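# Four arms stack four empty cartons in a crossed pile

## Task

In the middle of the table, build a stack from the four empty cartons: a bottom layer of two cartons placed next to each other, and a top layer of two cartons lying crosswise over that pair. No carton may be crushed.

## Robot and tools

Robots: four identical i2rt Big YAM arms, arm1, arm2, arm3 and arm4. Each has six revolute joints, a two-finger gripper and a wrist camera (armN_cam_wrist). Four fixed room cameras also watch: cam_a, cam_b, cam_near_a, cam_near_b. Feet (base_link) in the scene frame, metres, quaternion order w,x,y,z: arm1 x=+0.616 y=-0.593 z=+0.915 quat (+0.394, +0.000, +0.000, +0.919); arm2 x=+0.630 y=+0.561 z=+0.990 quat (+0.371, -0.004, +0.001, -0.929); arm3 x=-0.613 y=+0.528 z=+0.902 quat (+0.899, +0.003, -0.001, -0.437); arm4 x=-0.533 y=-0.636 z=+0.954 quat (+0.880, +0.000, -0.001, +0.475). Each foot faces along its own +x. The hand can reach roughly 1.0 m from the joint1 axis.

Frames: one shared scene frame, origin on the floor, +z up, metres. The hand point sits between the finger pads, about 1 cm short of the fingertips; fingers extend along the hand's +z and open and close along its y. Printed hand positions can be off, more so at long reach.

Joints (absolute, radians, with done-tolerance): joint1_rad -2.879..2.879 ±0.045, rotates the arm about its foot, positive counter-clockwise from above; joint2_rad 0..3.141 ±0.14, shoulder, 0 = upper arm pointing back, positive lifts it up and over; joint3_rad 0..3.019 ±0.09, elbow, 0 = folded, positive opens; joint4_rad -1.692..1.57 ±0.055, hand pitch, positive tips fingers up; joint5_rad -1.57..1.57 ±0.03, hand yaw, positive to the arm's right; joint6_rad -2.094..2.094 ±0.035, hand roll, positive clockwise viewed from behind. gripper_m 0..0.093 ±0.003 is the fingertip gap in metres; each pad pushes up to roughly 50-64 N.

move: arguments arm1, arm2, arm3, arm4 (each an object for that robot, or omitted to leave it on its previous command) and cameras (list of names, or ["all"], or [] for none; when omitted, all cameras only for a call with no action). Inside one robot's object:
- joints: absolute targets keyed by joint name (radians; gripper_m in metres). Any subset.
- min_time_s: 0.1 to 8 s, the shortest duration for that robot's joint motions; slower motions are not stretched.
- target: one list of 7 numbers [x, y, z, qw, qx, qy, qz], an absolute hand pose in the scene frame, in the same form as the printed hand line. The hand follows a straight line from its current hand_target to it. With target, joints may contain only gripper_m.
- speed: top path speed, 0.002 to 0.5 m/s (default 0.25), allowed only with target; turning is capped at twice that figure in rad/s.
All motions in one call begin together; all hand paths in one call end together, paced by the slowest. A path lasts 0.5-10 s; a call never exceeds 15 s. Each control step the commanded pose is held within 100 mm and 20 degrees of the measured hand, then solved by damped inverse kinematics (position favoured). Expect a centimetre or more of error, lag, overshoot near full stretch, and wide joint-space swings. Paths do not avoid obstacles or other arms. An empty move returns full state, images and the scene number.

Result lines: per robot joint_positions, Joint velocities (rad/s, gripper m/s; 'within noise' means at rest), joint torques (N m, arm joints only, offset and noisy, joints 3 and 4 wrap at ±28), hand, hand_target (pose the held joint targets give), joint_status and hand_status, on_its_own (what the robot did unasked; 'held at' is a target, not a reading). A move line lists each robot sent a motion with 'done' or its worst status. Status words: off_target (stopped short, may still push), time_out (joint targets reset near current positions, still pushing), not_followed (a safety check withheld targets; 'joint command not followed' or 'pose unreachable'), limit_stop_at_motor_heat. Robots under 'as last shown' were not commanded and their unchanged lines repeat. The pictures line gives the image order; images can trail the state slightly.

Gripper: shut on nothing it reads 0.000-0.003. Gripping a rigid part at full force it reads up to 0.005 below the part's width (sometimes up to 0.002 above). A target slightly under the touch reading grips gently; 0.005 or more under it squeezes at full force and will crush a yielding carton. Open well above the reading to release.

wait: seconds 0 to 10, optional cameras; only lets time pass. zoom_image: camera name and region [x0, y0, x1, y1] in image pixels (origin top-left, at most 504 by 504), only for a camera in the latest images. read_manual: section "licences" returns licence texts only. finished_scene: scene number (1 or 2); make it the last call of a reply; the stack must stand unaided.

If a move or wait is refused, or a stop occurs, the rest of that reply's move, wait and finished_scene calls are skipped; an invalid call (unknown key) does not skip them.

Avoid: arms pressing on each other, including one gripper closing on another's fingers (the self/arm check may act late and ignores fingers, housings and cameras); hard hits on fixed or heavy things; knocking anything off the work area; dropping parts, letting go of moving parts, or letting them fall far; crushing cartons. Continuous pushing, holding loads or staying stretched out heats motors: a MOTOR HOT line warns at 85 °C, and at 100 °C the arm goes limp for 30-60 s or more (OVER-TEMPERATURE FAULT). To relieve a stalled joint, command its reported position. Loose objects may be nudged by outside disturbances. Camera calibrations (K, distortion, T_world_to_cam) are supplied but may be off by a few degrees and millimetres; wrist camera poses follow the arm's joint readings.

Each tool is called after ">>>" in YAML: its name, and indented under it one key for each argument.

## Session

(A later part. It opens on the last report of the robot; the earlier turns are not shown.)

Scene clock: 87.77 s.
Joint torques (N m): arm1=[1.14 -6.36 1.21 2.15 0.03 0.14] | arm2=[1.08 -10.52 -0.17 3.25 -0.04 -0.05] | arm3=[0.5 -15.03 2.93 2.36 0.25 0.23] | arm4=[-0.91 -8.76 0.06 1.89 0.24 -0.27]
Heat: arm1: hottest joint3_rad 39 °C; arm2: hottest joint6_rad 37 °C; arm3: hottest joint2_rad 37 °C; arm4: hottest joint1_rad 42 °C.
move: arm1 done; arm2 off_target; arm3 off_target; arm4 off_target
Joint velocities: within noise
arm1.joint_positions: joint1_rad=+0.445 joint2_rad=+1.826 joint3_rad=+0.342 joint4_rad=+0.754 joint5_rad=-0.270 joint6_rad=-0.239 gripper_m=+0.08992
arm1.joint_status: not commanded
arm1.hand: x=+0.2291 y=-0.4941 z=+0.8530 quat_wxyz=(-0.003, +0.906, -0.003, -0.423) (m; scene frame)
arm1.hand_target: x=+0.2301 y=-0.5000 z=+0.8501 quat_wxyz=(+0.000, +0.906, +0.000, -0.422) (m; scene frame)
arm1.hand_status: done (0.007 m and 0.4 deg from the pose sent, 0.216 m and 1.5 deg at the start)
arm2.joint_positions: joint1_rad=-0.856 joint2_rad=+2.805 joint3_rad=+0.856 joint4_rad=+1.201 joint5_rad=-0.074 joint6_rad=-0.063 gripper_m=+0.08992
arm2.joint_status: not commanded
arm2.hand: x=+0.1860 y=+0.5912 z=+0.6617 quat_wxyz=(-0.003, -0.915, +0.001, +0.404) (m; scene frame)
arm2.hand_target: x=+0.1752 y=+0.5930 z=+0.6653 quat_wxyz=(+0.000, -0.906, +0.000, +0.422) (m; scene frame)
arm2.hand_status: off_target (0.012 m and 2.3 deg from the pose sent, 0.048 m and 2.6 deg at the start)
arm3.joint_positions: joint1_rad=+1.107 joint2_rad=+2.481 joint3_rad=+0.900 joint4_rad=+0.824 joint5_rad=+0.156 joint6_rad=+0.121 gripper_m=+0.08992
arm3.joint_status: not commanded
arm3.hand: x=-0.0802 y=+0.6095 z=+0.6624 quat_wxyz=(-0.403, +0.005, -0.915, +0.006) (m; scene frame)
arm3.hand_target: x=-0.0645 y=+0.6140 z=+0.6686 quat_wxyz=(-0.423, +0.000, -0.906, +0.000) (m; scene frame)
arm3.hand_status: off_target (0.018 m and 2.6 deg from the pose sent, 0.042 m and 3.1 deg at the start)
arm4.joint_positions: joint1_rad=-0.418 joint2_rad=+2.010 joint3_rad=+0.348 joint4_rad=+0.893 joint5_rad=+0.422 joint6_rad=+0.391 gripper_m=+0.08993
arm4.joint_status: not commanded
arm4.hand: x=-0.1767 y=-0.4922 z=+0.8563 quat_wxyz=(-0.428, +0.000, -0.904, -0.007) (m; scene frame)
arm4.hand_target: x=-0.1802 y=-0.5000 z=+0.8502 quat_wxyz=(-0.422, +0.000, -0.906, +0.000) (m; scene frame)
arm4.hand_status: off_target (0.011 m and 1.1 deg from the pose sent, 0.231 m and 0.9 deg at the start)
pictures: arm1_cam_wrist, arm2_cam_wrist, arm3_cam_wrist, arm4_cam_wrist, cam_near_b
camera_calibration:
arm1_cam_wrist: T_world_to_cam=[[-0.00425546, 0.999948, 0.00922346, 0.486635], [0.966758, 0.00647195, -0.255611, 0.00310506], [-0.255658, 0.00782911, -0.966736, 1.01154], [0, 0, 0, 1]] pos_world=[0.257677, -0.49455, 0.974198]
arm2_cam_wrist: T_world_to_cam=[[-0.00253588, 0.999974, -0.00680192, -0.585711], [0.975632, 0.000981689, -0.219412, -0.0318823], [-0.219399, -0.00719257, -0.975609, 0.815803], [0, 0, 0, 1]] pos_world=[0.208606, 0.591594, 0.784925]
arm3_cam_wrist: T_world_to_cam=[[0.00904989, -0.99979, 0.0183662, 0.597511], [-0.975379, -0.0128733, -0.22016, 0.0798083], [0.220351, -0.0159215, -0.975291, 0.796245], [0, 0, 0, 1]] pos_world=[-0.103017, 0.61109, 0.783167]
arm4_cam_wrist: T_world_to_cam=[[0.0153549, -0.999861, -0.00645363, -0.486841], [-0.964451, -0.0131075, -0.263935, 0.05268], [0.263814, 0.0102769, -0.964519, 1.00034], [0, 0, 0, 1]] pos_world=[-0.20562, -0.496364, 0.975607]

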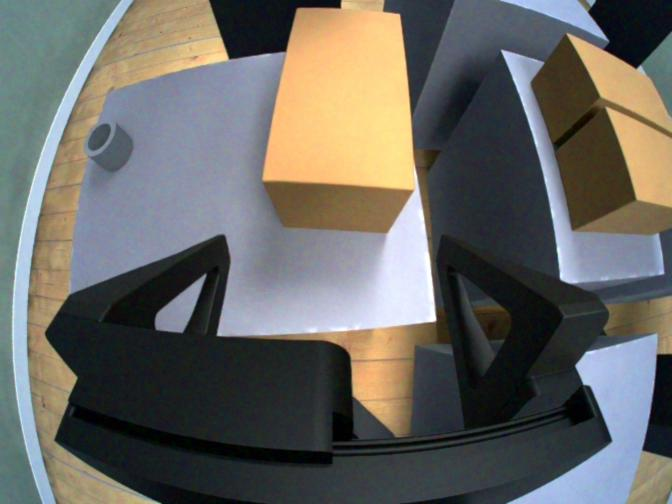

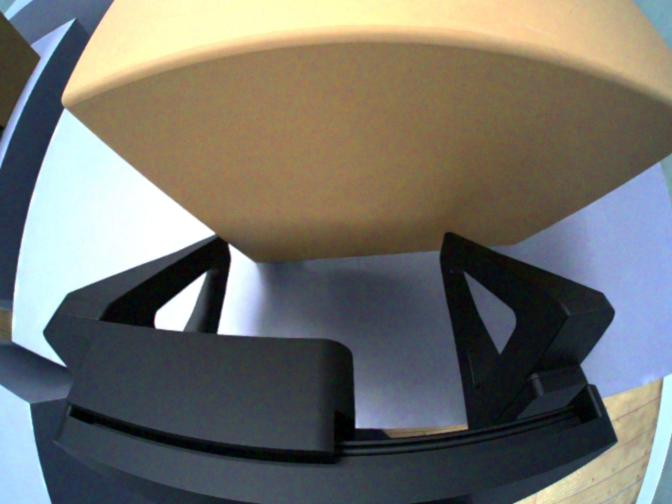

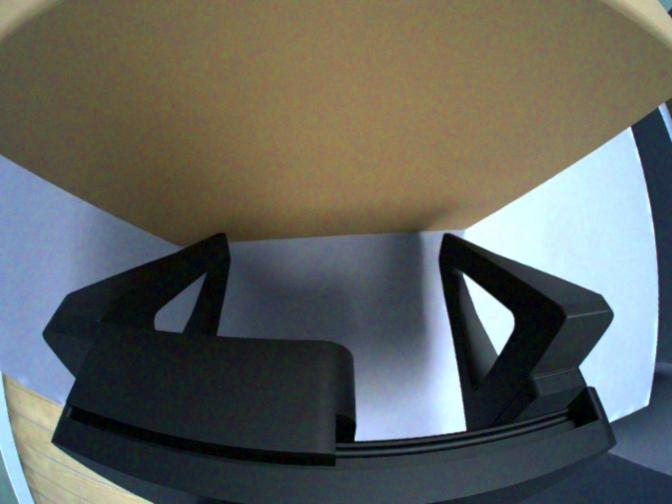

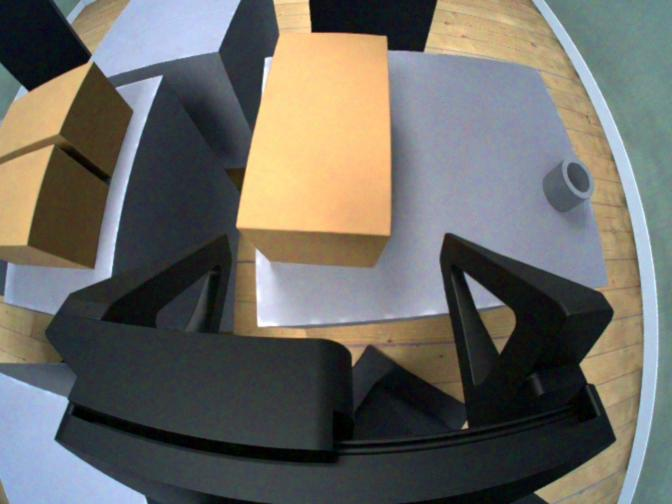

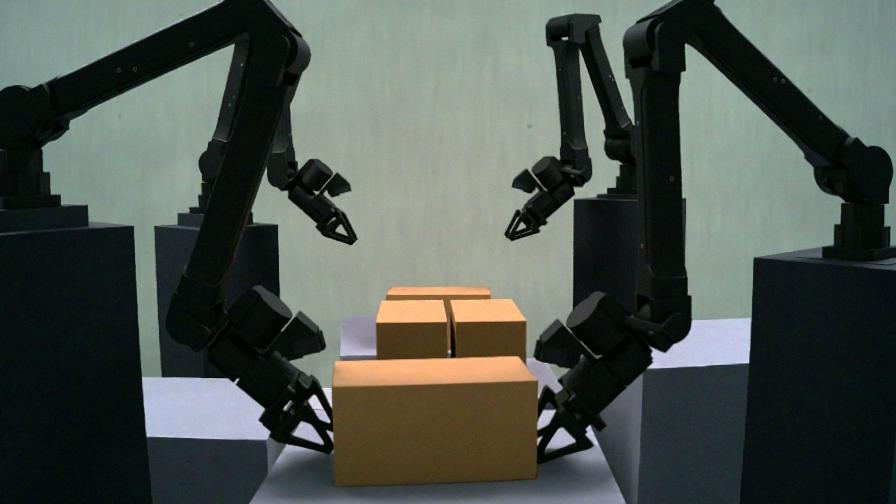

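>>> move:
  arm1: {"target":[0.185,-0.488,0.71,0,0.9063,0,-0.4226],"speed":0.12}
  arm2: {"target":[0.225,0.617,0.75,0,0.9063,0,-0.4226],"speed":0.12}
  arm3: {"target":[-0.11,0.620,0.75,0.4226,0,0.9063,0],"speed":0.12}
  arm4: {"target":[-0.17,-0.488,0.71,0.4226,0,0.9063,0],"speed":0.12}
  cameras: ["arm1_cam_wrist","arm2_cam_wrist","arm3_cam_wrist","arm4_cam_wrist"]

Scene clock: 93.07 s.
Joint torques (N m): arm1=[1.32 -9.47 -0.28 2.13 0.04 0.16] | arm2=[-0.44 -11.69 -3.9 2.89 -0.24 -0.12] | arm3=[1.49 -14.97 1.2 1.17 0.36 0.17] | arm4=[0.44 -10.93 -1.61 1.83 0.42 -0.13]
Heat: arm1: hottest joint3_rad 39 °C; arm2: hottest joint6_rad 37 °C; arm3: hottest joint2_rad 37 °C; arm4: hottest joint1_rad 42 °C.
move: arm1 done; arm2 off_target; arm3 done; arm4 done
Joint velocities: within noise
arm1.joint_positions: joint1_rad=+0.456 joint2_rad=+2.416 joint3_rad=+0.606 joint4_rad=+1.069 joint5_rad=-0.260 joint6_rad=-0.230 gripper_m=+0.08992
arm1.joint_status: not commanded
arm1.hand: x=+0.1889 y=-0.4826 z=+0.7114 quat_wxyz=(-0.001, +0.909, -0.004, -0.417) (m; scene frame)
arm1.hand_target: x=+0.1851 y=-0.4880 z=+0.7100 quat_wxyz=(+0.000, +0.906, +0.000, -0.423) (m; scene frame)
arm1.hand_status: done (0.007 m and 0.8 deg from the pose sent, 0.150 m and 0.5 deg at the start)
arm2.joint_positions: joint1_rad=-0.951 joint2_rad=+2.633 joint3_rad=+0.620 joint4_rad=+1.275 joint5_rad=-0.147 joint6_rad=-0.123 gripper_m=+0.08992
arm2.joint_status: not commanded
arm2.hand: x=+0.2262 y=+0.6133 z=+0.7378 quat_wxyz=(-0.004, -0.911, +0.002, +0.412) (m; scene frame)
arm2.hand_target: x=+0.2250 y=+0.6169 z=+0.7496 quat_wxyz=(+0.000, -0.906, +0.000, +0.422) (m; scene frame)
arm2.hand_status: off_target (0.013 m and 1.4 deg from the pose sent, 0.100 m and 2.3 deg at the start)
arm3.joint_positions: joint1_rad=+1.136 joint2_rad=+2.244 joint3_rad=+0.709 joint4_rad=+0.814 joint5_rad=+0.185 joint6_rad=+0.149 gripper_m=+0.08992
arm3.joint_status: not commanded
arm3.hand: x=-0.1103 y=+0.6132 z=+0.7440 quat_wxyz=(-0.420, -0.002, -0.908, +0.003) (m; scene frame)
arm3.hand_target: x=-0.1099 y=+0.6199 z=+0.7499 quat_wxyz=(-0.423, +0.000, -0.906, +0.000) (m; scene frame)
arm3.hand_status: done (0.009 m and 0.6 deg from the pose sent, 0.093 m and 2.7 deg at the start)
arm4.joint_positions: joint1_rad=-0.418 joint2_rad=+2.583 joint3_rad=+0.587 joint4_rad=+1.205 joint5_rad=+0.429 joint6_rad=+0.391 gripper_m=+0.08993
arm4.joint_status: not commanded
arm4.hand: x=-0.1695 y=-0.4887 z=+0.7148 quat_wxyz=(-0.421, +0.001, -0.907, +0.002) (m; scene frame)
arm4.hand_target: x=-0.1701 y=-0.4881 z=+0.7100 quat_wxyz=(-0.422, +0.000, -0.906, +0.000) (m; scene frame)
arm4.hand_status: done (0.005 m and 0.3 deg from the pose sent, 0.147 m and 1.1 deg at the start)
pictures: arm1_cam_wrist, arm2_cam_wrist, arm3_cam_wrist, arm4_cam_wrist
camera_calibration:
arm1_cam_wrist: T_world_to_cam=[[-0.00295404, 0.999984, 0.00481576, 0.479177], [0.969748, 0.00404014, -0.244073, -0.004218], [-0.244088, 0.00394908, -0.969745, 0.862343], [0, 0, 0, 1]] pos_world=[0.215994, -0.482558, 0.832916]
arm2_cam_wrist: T_world_to_cam=[[-0.00215037, 0.999952, -0.00953714, -0.605217], [0.971813, -0.000158673, -0.235754, -0.0408383], [-0.235744, -0.00977527, -0.971766, 0.901475], [0, 0, 0, 1]] pos_world=[0.250903, 0.613994, 0.860623]
arm3_cam_wrist: T_world_to_cam=[[-0.00276514, -0.999959, 0.00856851, 0.606023], [-0.966419, 0.000470461, -0.256969, 0.0887213], [0.256955, -0.00899133, -0.966382, 0.875759], [0, 0, 0, 1]] pos_world=[-0.137613, 0.613831, 0.863923]
arm4_cam_wrist: T_world_to_cam=[[0.0107866, -0.999893, 0.0099096, -0.496907], [-0.968696, -0.012907, -0.247912, 0.0103324], [0.248014, -0.00692527, -0.968732, 0.853756], [0, 0, 0, 1]] pos_world=[-0.196374, -0.490808, 0.834546]

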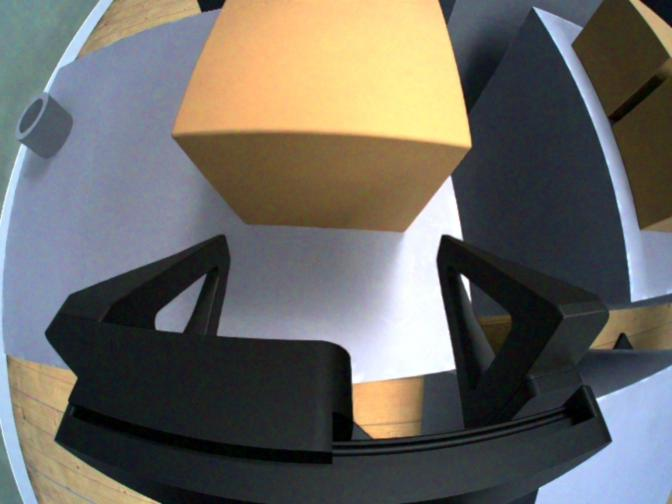

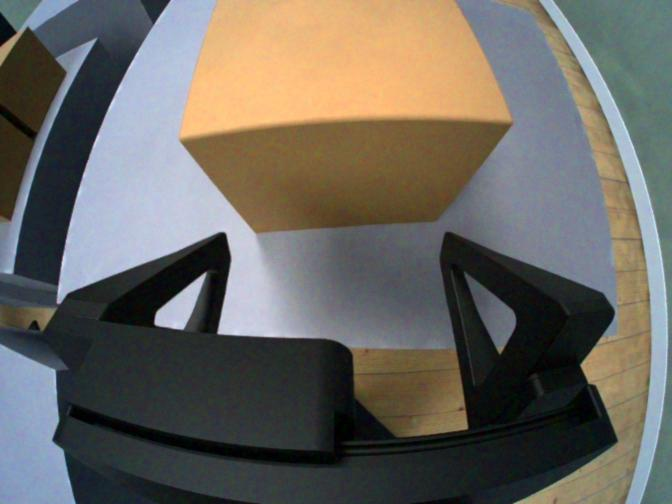

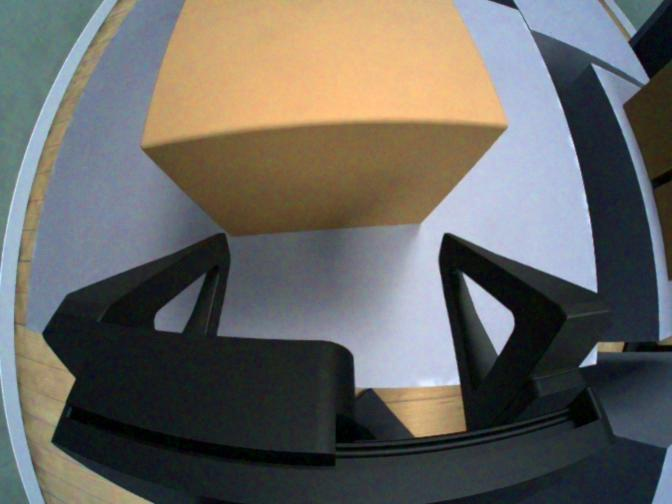

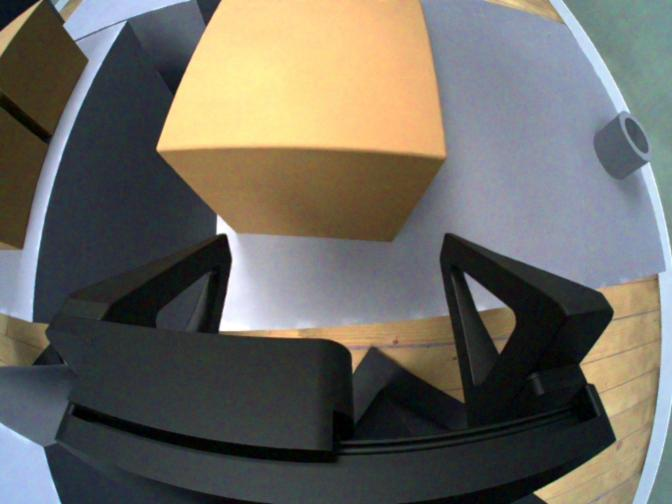

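>>> move:
  arm1: {"target":[0.105,-0.485,0.71,0,0.9063,0,-0.4226],"speed":0.06}
  arm2: {"target":[0.148,0.614,0.75,0,0.9063,0,-0.4226],"speed":0.06}
  arm3: {"target":[-0.031,0.636,0.75,0.4226,0,0.9063,0],"speed":0.06}
  arm4: {"target":[-0.092,-0.482,0.71,0.4226,0,0.9063,0],"speed":0.06}
  cameras: ["arm1_cam_wrist","arm2_cam_wrist","arm3_cam_wrist","arm4_cam_wrist","cam_near_b"]

Scene clock: 96.60 s.
Joint torques (N m): arm1=[1.96 -13.33 3.7 1.54 0.06 0.24] | arm2=[2.08 -14.15 2.69 2.06 0.07 0.11] | arm3=[0.73 -15.03 7.25 1.77 0.3 0.16] | arm4=[-1.85 -16.32 2.55 1.52 0.22 -0.39]
Heat: arm1: hottest joint3_rad 39 °C; arm2: hottest joint2_rad 37 °C; arm3: hottest joint2_rad 37 °C; arm4: hottest joint1_rad 42 °C.
move: arm1 off_target; arm2 off_target; arm3 off_target; arm4 off_target
Joint velocities: within noise
arm1.joint_positions: joint1_rad=+0.509 joint2_rad=+2.416 joint3_rad=+0.742 joint4_rad=+0.874 joint5_rad=-0.216 joint6_rad=-0.197 gripper_m=+0.08992
arm1.joint_status: not commanded
arm1.hand: x=+0.1454 y=-0.4857 z=+0.6910 quat_wxyz=(+0.005, +0.922, -0.008, -0.387) (m; scene frame)
arm1.hand_target: x=+0.1067 y=-0.4859 z=+0.7119 quat_wxyz=(+0.001, +0.906, +0.000, -0.423) (m; scene frame)
arm1.hand_status: off_target (0.045 m and 4.6 deg from the pose sent, 0.084 m and 0.8 deg at the start)
arm2.joint_positions: joint1_rad=-0.926 joint2_rad=+2.569 joint3_rad=+0.709 joint4_rad=+1.059 joint5_rad=-0.117 joint6_rad=-0.109 gripper_m=+0.08992
arm2.joint_status: not commanded
arm2.hand: x=+0.1906 y=+0.6144 z=+0.7288 quat_wxyz=(-0.003, -0.924, +0.005, +0.382) (m; scene frame)
arm2.hand_target: x=+0.1497 y=+0.6135 z=+0.7518 quat_wxyz=(-0.001, -0.906, +0.000, +0.423) (m; scene frame)
arm2.hand_status: off_target (0.048 m and 5.1 deg from the pose sent, 0.079 m and 1.4 deg at the start)
arm3.joint_positions: joint1_rad=+1.137 joint2_rad=+2.254 joint3_rad=+0.851 joint4_rad=+0.611 joint5_rad=+0.181 joint6_rad=+0.149 gripper_m=+0.08992
arm3.joint_status: not commanded
arm3.hand: x=-0.0707 y=+0.6243 z=+0.7339 quat_wxyz=(-0.388, +0.003, -0.921, +0.008) (m; scene frame)
arm3.hand_target: x=-0.0337 y=+0.6357 z=+0.7526 quat_wxyz=(-0.423, +0.000, -0.906, +0.000) (m; scene frame)
arm3.hand_status: off_target (0.044 m and 4.4 deg from the pose sent, 0.083 m and 0.6 deg at the start)
arm4.joint_positions: joint1_rad=-0.497 joint2_rad=+2.557 joint3_rad=+0.695 joint4_rad=+1.028 joint5_rad=+0.357 joint6_rad=+0.333 gripper_m=+0.08993
arm4.joint_status: not commanded
arm4.hand: x=-0.1291 y=-0.4884 z=+0.6955 quat_wxyz=(-0.392, +0.010, -0.920, +0.009) (m; scene frame)
arm4.hand_target: x=-0.0933 y=-0.4830 z=+0.7116 quat_wxyz=(-0.423, +0.000, -0.906, +0.001) (m; scene frame)
arm4.hand_status: off_target (0.040 m and 4.2 deg from the pose sent, 0.078 m and 0.3 deg at the start)
pictures: arm1_cam_wrist, arm2_cam_wrist, arm3_cam_wrist, arm4_cam_wrist, cam_near_b
camera_calibration:
arm1_cam_wrist: T_world_to_cam=[[-0.00182641, 0.99995, -0.00985063, 0.492273], [0.983701, 0.0000254008, -0.17981, -0.0153215], [-0.179801, -0.0100185, -0.983652, 0.825417], [0, 0, 0, 1]] pos_world=[0.164382, -0.483979, 0.814018]
arm2_cam_wrist: T_world_to_cam=[[0.00496384, 0.999942, -0.00957592, -0.607818], [0.98499, -0.00654145, -0.172489, -0.052956], [-0.172541, -0.00857598, -0.984965, 0.881139], [0, 0, 0, 1]] pos_world=[0.207211, 0.614992, 0.852936]
arm3_cam_wrist: T_world_to_cam=[[0.00348854, -0.999754, 0.0218883, 0.607926], [-0.98188, -0.00757183, -0.189354, 0.0786227], [0.189474, -0.0208311, -0.981665, 0.869671], [0, 0, 0, 1]] pos_world=[-0.0897025, 0.626488, 0.855306]
arm4_cam_wrist: T_world_to_cam=[[0.0214729, -0.999347, 0.0290467, -0.508582], [-0.982267, -0.0265006, -0.185605, -0.00712643], [0.186253, -0.0245461, -0.982195, 0.817915], [0, 0, 0, 1]] pos_world=[-0.148419, -0.488362, 0.816802]

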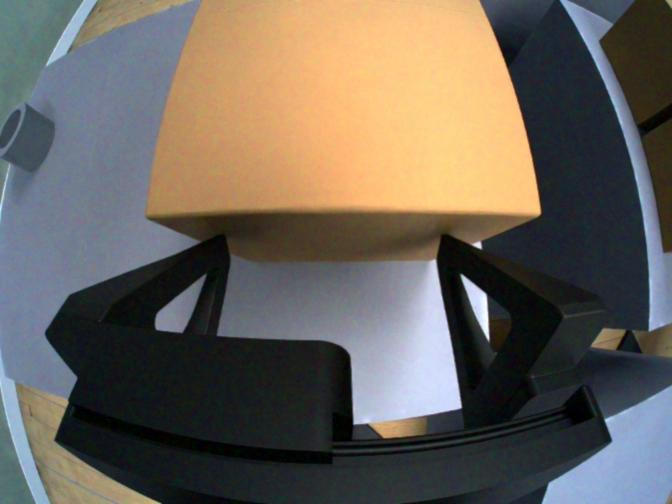

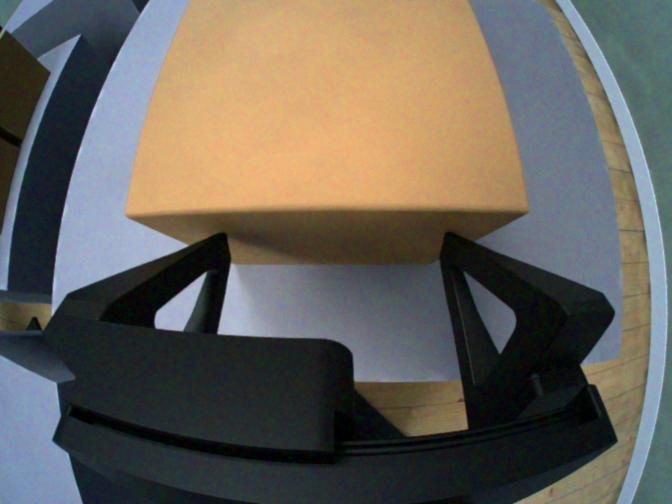

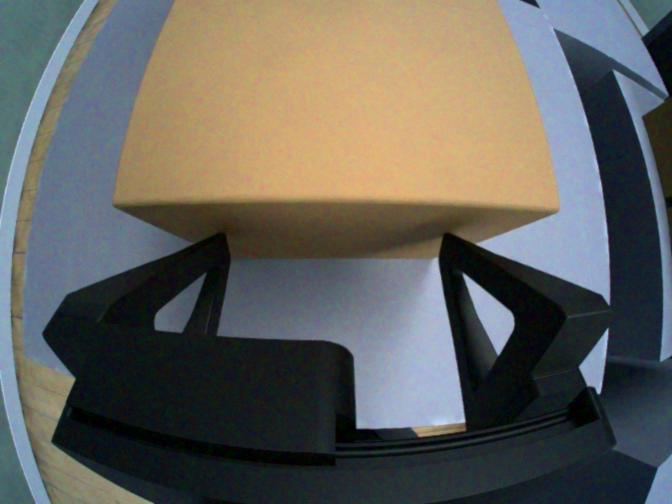

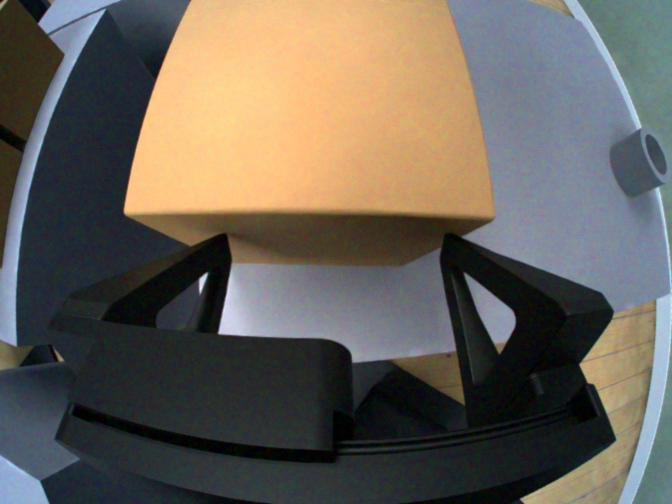

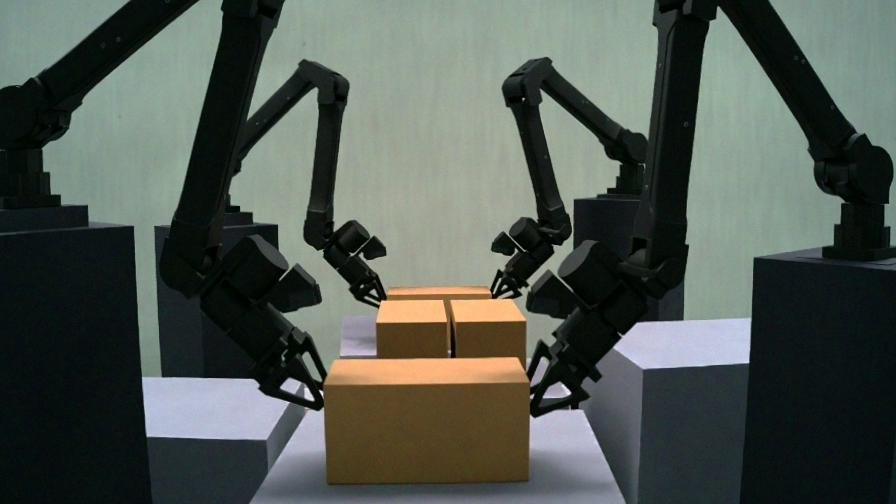

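>>> move:
  arm1: {"target":[0.105,-0.485,0.96,0,0.9063,0,-0.4226],"speed":0.1}
  arm2: {"target":[0.148,0.614,0.97,0,0.9063,0,-0.4226],"speed":0.1}
  arm3: {"target":[-0.031,0.636,0.97,0.4226,0,0.9063,0],"speed":0.1}
  arm4: {"target":[-0.092,-0.482,0.96,0.4226,0,0.9063,0],"speed":0.1}
  cameras: ["all"]

Scene clock: 100.37 s.
Joint torques (N m): arm1=[1.67 -11.81 9.65 2.18 -0.06 0.38] | arm2=[2.26 -9.99 7.16 2.19 0.12 0.05] | arm3=[0.73 -15.91 11.88 2.21 0.45 0.13] | arm4=[-1.32 -11.93 9.33 1.84 0.32 -0.4]
Heat: arm1: hottest joint3_rad 39 °C; arm2: hottest joint2_rad 37 °C; arm3: hottest joint2_rad 37 °C; arm4: hottest joint1_rad 42 °C.
move: arm1 off_target; arm2 off_target; arm3 off_target; arm4 off_target
Joint velocities: within noise
arm1.joint_positions: joint1_rad=+0.512 joint2_rad=+1.628 joint3_rad=+0.611 joint4_rad=+0.162 joint5_rad=-0.215 joint6_rad=-0.213 gripper_m=+0.08992
arm1.joint_status: not commanded
arm1.hand: x=+0.1532 y=-0.4889 z=+0.9107 quat_wxyz=(+0.009, +0.932, -0.002, -0.363) (m; scene frame)
arm1.hand_target: x=+0.1096 y=-0.4863 z=+0.9623 quat_wxyz=(+0.002, +0.906, +0.000, -0.423) (m; scene frame)
arm1.hand_status: off_target (0.069 m and 7.5 deg from the pose sent, 0.272 m and 4.6 deg at the start)
arm2.joint_positions: joint1_rad=-0.921 joint2_rad=+1.769 joint3_rad=+0.523 joint4_rad=+0.469 joint5_rad=-0.116 joint6_rad=-0.106 gripper_m=+0.08992
arm2.joint_status: not commanded
arm2.hand: x=+0.1713 y=+0.6160 z=+0.9470 quat_wxyz=(-0.002, -0.920, +0.003, +0.393) (m; scene frame)
arm2.hand_target: x=+0.1490 y=+0.6137 z=+0.9704 quat_wxyz=(+0.000, -0.906, +0.000, +0.423) (m; scene frame)
arm2.hand_status: off_target (0.033 m and 3.7 deg from the pose sent, 0.245 m and 5.1 deg at the start)
arm3.joint_positions: joint1_rad=+1.138 joint2_rad=+1.719 joint3_rad=+0.807 joint4_rad=+0.046 joint5_rad=+0.179 joint6_rad=+0.154 gripper_m=+0.08992
arm3.joint_status: not commanded
arm3.hand: x=-0.0828 y=+0.6216 z=+0.9099 quat_wxyz=(-0.355, +0.006, -0.935, +0.014) (m; scene frame)
arm3.hand_target: x=-0.0376 y=+0.6347 z=+0.9730 quat_wxyz=(-0.423, +0.000, -0.906, +0.000) (m; scene frame)
arm3.hand_status: off_target (0.081 m and 8.6 deg from the pose sent, 0.240 m and 4.4 deg at the start)
arm4.joint_positions: joint1_rad=-0.502 joint2_rad=+1.640 joint3_rad=+0.496 joint4_rad=+0.305 joint5_rad=+0.355 joint6_rad=+0.336 gripper_m=+0.08994
arm4.joint_status: not commanded
arm4.hand: x=-0.1224 y=-0.4871 z=+0.9337 quat_wxyz=(-0.389, +0.007, -0.921, +0.009) (m; scene frame)
arm4.hand_target: x=-0.0937 y=-0.4829 z=+0.9609 quat_wxyz=(-0.423, +0.000, -0.906, +0.001) (m; scene frame)
arm4.hand_status: off_target (0.041 m and 4.4 deg from the pose sent, 0.267 m and 4.1 deg at the start)
pictures: arm1_cam_wrist, arm2_cam_wrist, arm3_cam_wrist, arm4_cam_wrist, cam_a, cam_b, cam_near_a, cam_near_b
camera_calibration:
arm1_cam_wrist: T_world_to_cam=[[-0.0143568, 0.99979, -0.0146043, 0.503849], [0.991703, 0.0123716, -0.127956, -0.0259828], [-0.127749, -0.0163202, -0.991672, 1.03912], [0, 0, 0, 1]] pos_world=[0.165748, -0.486463, 1.0345]
arm2_cam_wrist: T_world_to_cam=[[0.00251728, 0.999965, -0.00795848, -0.608231], [0.980786, -0.00402131, -0.195045, 0.024177], [-0.19507, -0.00731458, -0.980762, 1.09186], [0, 0, 0, 1]] pos_world=[0.190808, 0.616293, 1.07073]
arm3_cam_wrist: T_world_to_cam=[[0.00451762, -0.999412, 0.033991, 0.590217], [-0.992898, -0.00852389, -0.118659, 0.0354036], [0.118879, -0.0332135, -0.992353, 1.05635], [0, 0, 0, 1]] pos_world=[-0.0930915, 0.625256, 1.03241]
arm4_cam_wrist: T_world_to_cam=[[0.0153035, -0.999507, 0.0273982, -0.513565], [-0.983399, -0.0200006, -0.180352, 0.0419225], [0.180812, -0.0241833, -0.98322, 1.051], [0, 0, 0, 1]] pos_world=[-0.140948, -0.487057, 1.055]

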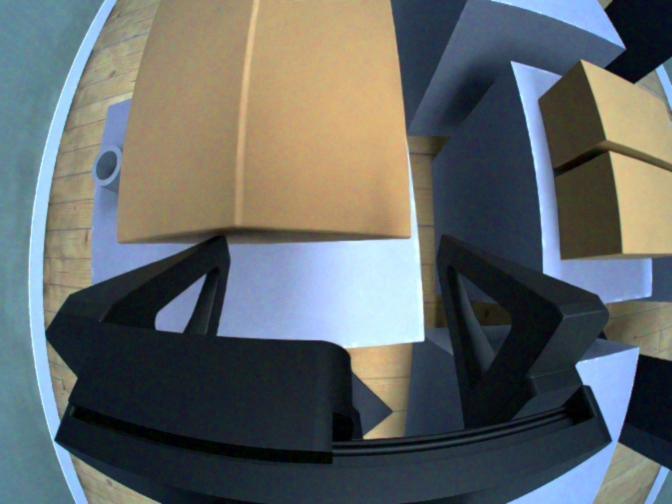

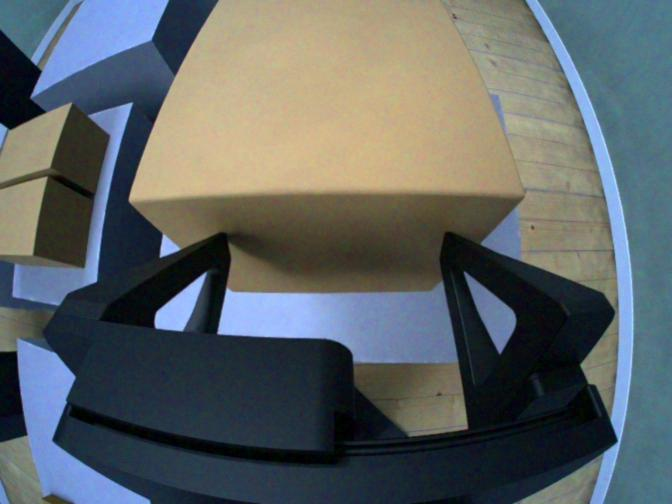

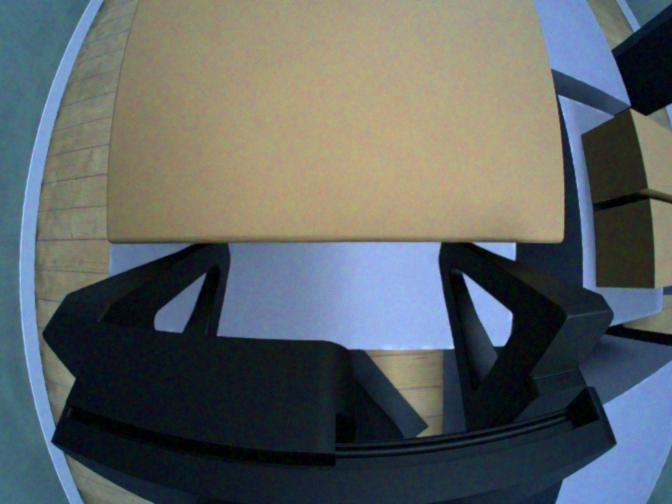

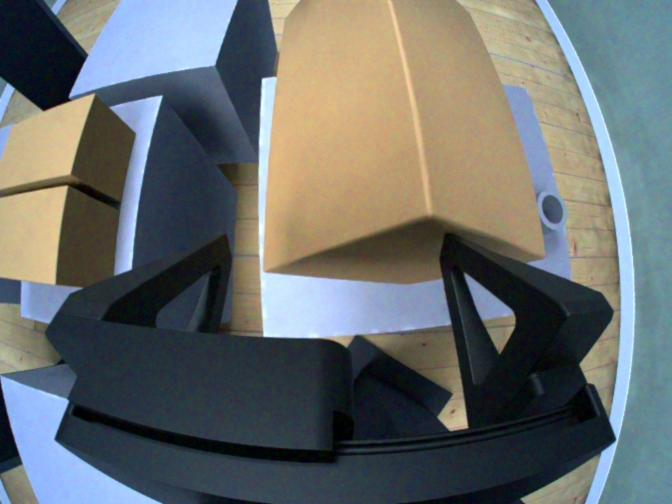

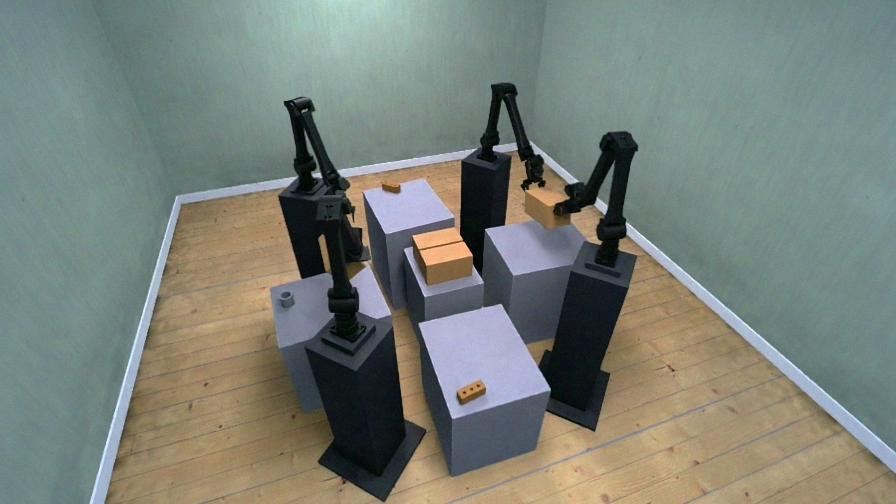

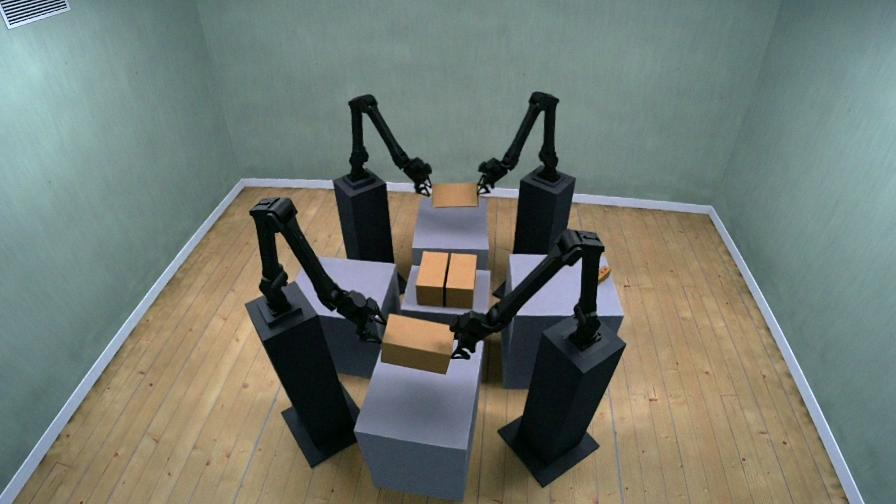

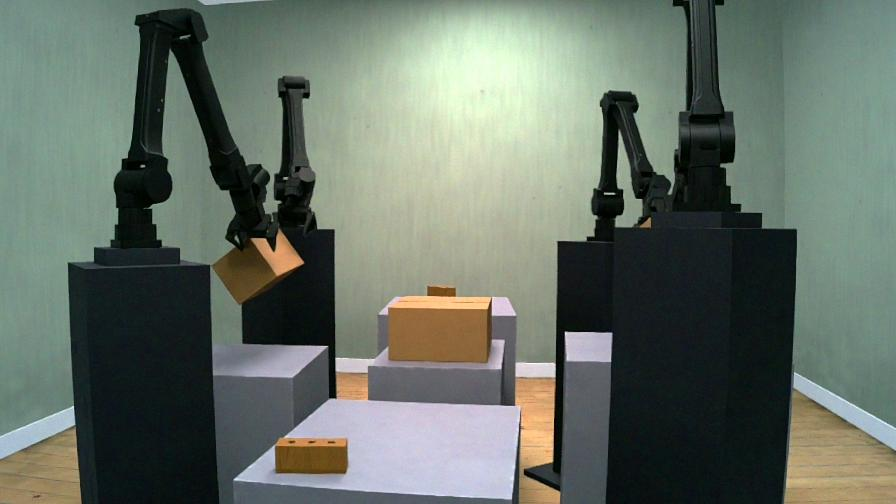

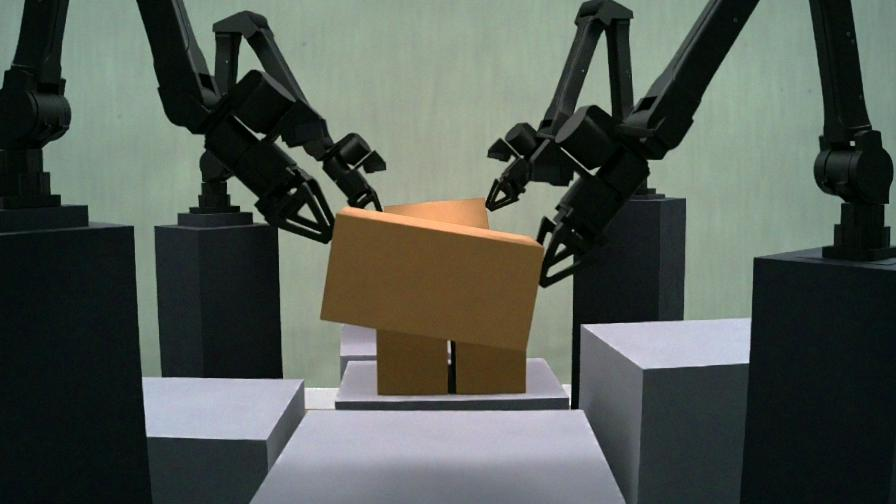

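>>> move:
  arm1: {"target":[0.11,-0.56,0.72,0,0.9063,0,-0.4226],"speed":0.1}
  arm2: {"target":[0.150,0.60,0.72,0,0.9063,0,-0.4226],"speed":0.1}
  arm3: {"target":[-0.033,0.622,0.735,0.4226,0,0.9063,0],"speed":0.1}
  arm4: {"target":[-0.092,-0.557,0.71,0.4226,0,0.9063,0],"speed":0.1}
  cameras: ["arm1_cam_wrist","arm2_cam_wrist","arm3_cam_wrist","arm4_cam_wrist","cam_near_b","cam_near_a"]

Scene clock: 106.47 s.
Joint torques (N m): arm1=[1.03 -10.81 4.11 2.96 0.28 0.3] | arm2=[2.37 -11.34 2.95 3.81 0.02 0.06] | arm3=[-1.03 -15.21 6.64 2.86 -0.11 -0.05] | arm4=[-1.14 -12.69 2.06 2.55 -0.08 -0.39]
Heat: arm1: hottest joint3_rad 39 °C; arm2: hottest joint2_rad 37 °C; arm3: hottest joint2_rad 38 °C; arm4: hottest joint1_rad 42 °C.
move: arm1 off_target; arm2 off_target; arm3 off_target; arm4 off_target
Joint velocities: within noise
arm1.joint_positions: joint1_rad=+0.709 joint2_rad=+2.360 joint3_rad=+0.670 joint4_rad=+0.888 joint5_rad=-0.076 joint6_rad=-0.078 gripper_m=+0.08992
arm1.joint_status: not commanded
arm1.hand: x=+0.1516 y=-0.5586 z=+0.7067 quat_wxyz=(+0.002, +0.926, +0.003, -0.377) (m; scene frame)
arm1.hand_target: x=+0.1123 y=-0.5606 z=+0.7225 quat_wxyz=(+0.001, +0.906, +0.000, -0.422) (m; scene frame)
arm1.hand_status: off_target (0.044 m and 5.8 deg from the pose sent, 0.208 m and 7.5 deg at the start)
arm2.joint_positions: joint1_rad=-0.886 joint2_rad=+2.627 joint3_rad=+0.759 joint4_rad=+1.072 joint5_rad=-0.085 joint6_rad=-0.080 gripper_m=+0.08992
arm2.joint_status: not commanded
arm2.hand: x=+0.1828 y=+0.6032 z=+0.7095 quat_wxyz=(-0.001, -0.924, +0.006, +0.383) (m; scene frame)
arm2.hand_target: x=+0.1514 y=+0.5998 z=+0.7215 quat_wxyz=(+0.000, -0.906, +0.000, +0.422) (m; scene frame)
arm2.hand_status: off_target (0.035 m and 4.9 deg from the pose sent, 0.229 m and 3.7 deg at the start)
arm3.joint_positions: joint1_rad=+1.129 joint2_rad=+2.295 joint3_rad=+0.853 joint4_rad=+0.626 joint5_rad=+0.169 joint6_rad=+0.148 gripper_m=+0.08992
arm3.joint_status: not commanded
arm3.hand: x=-0.0786 y=+0.6199 z=+0.7152 quat_wxyz=(-0.377, +0.003, -0.926, +0.007) (m; scene frame)
arm3.hand_target: x=-0.0361 y=+0.6211 z=+0.7378 quat_wxyz=(-0.423, +0.000, -0.906, +0.001) (m; scene frame)
arm3.hand_status: off_target (0.050 m and 5.8 deg from the pose sent, 0.182 m and 8.6 deg at the start)
arm4.joint_positions: joint1_rad=-0.721 joint2_rad=+2.553 joint3_rad=+0.637 joint4_rad=+1.128 joint5_rad=+0.205 joint6_rad=+0.186 gripper_m=+0.08994
arm4.joint_status: not commanded
arm4.hand: x=-0.1199 y=-0.5591 z=+0.7058 quat_wxyz=(-0.392, -0.001, -0.920, +0.005) (m; scene frame)
arm4.hand_target: x=-0.0930 y=-0.5573 z=+0.7113 quat_wxyz=(-0.422, +0.000, -0.906, +0.001) (m; scene frame)
arm4.hand_status: off_target (0.028 m and 3.9 deg from the pose sent, 0.236 m and 4.4 deg at the start)
pictures: arm1_cam_wrist, arm2_cam_wrist, arm3_cam_wrist, arm4_cam_wrist, cam_near_a, cam_near_b
camera_calibration:
arm1_cam_wrist: T_world_to_cam=[[-0.0192849, 0.999808, 0.00359936, 0.558374], [0.987361, 0.019611, -0.157268, -0.0241867], [-0.157308, 0.000520972, -0.987549, 0.846506], [0, 0, 0, 1]] pos_world=[0.167811, -0.558234, 0.830153]
arm2_cam_wrist: T_world_to_cam=[[0.0080545, 0.999941, -0.00725197, -0.59892], [0.984601, -0.00919703, -0.174576, -0.0455518], [-0.174632, -0.00573417, -0.984617, 0.859146], [0, 0, 0, 1]] pos_world=[0.199709, 0.603392, 0.833635]
arm3_cam_wrist: T_world_to_cam=[[0.0047654, -0.999785, 0.0201866, 0.605209], [-0.986222, -0.0080369, -0.16523, 0.0500526], [0.165357, -0.0191211, -0.986048, 0.852987], [0, 0, 0, 1]] pos_world=[-0.0945681, 0.621791, 0.837139]
arm4_cam_wrist: T_world_to_cam=[[0.00370646, -0.999888, 0.0145067, -0.571839], [-0.982481, -0.00634415, -0.186253, 0.0137673], [0.186324, -0.0135622, -0.982395, 0.830836], [0, 0, 0, 1]] pos_world=[-0.139159, -0.56042, 0.827068]

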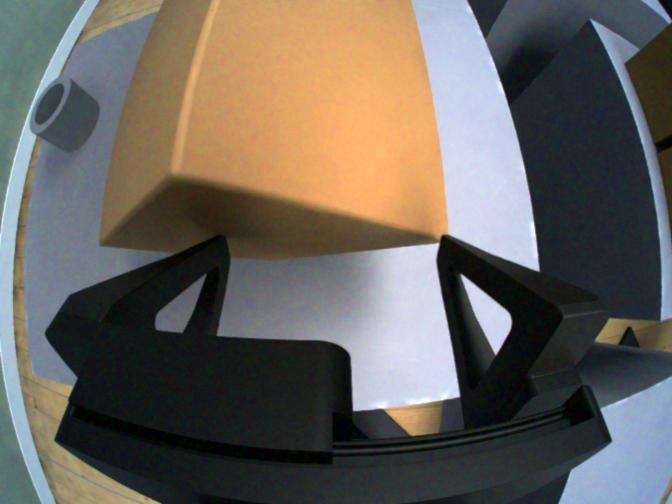

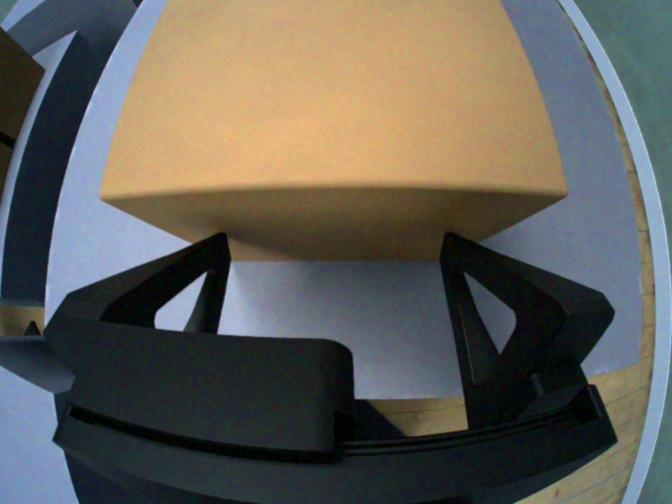

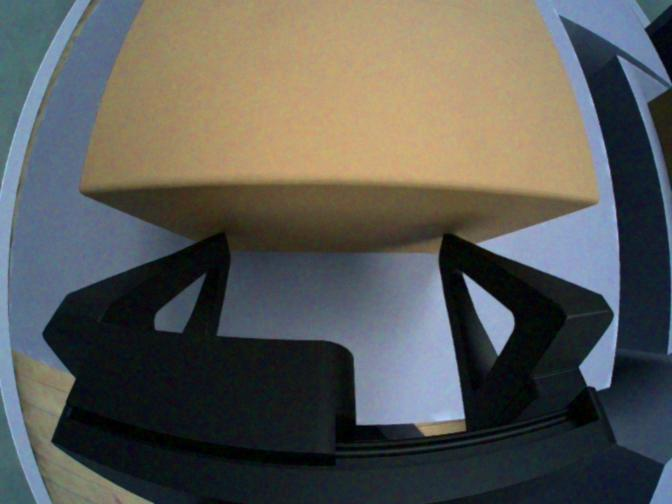

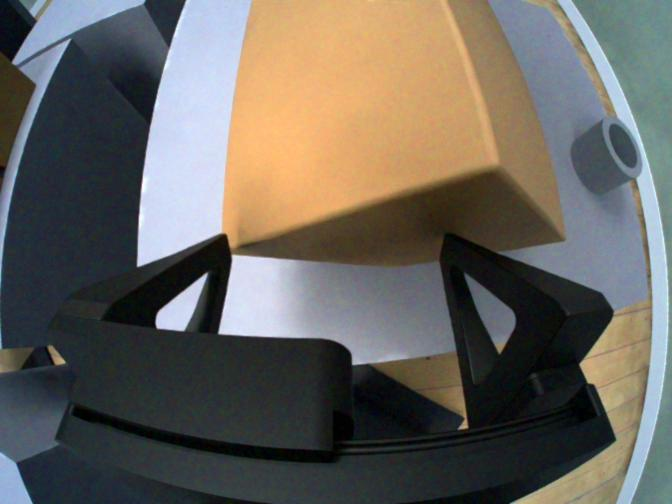

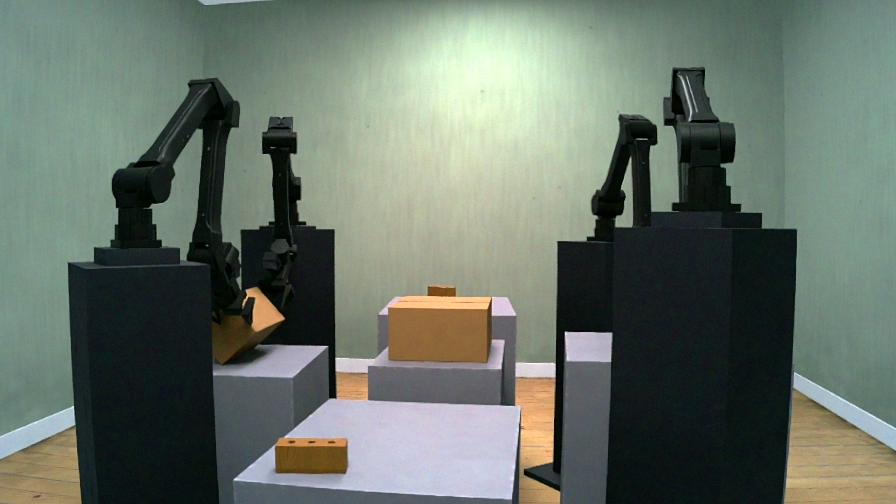

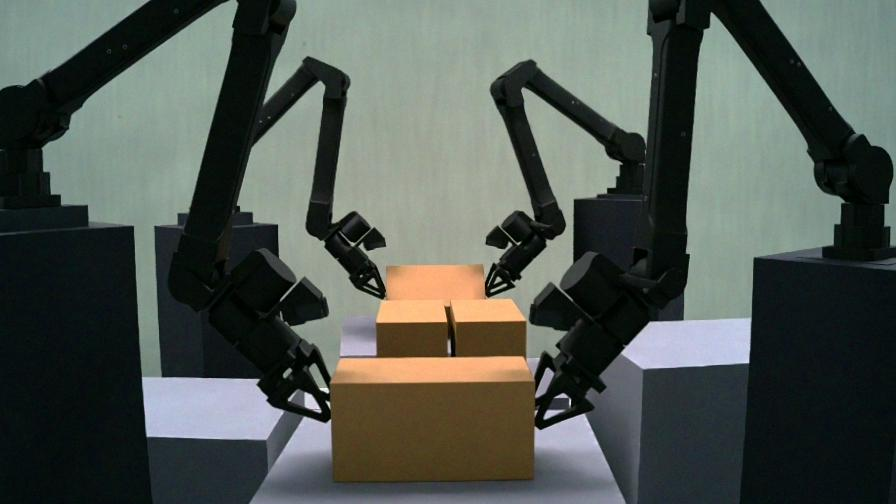

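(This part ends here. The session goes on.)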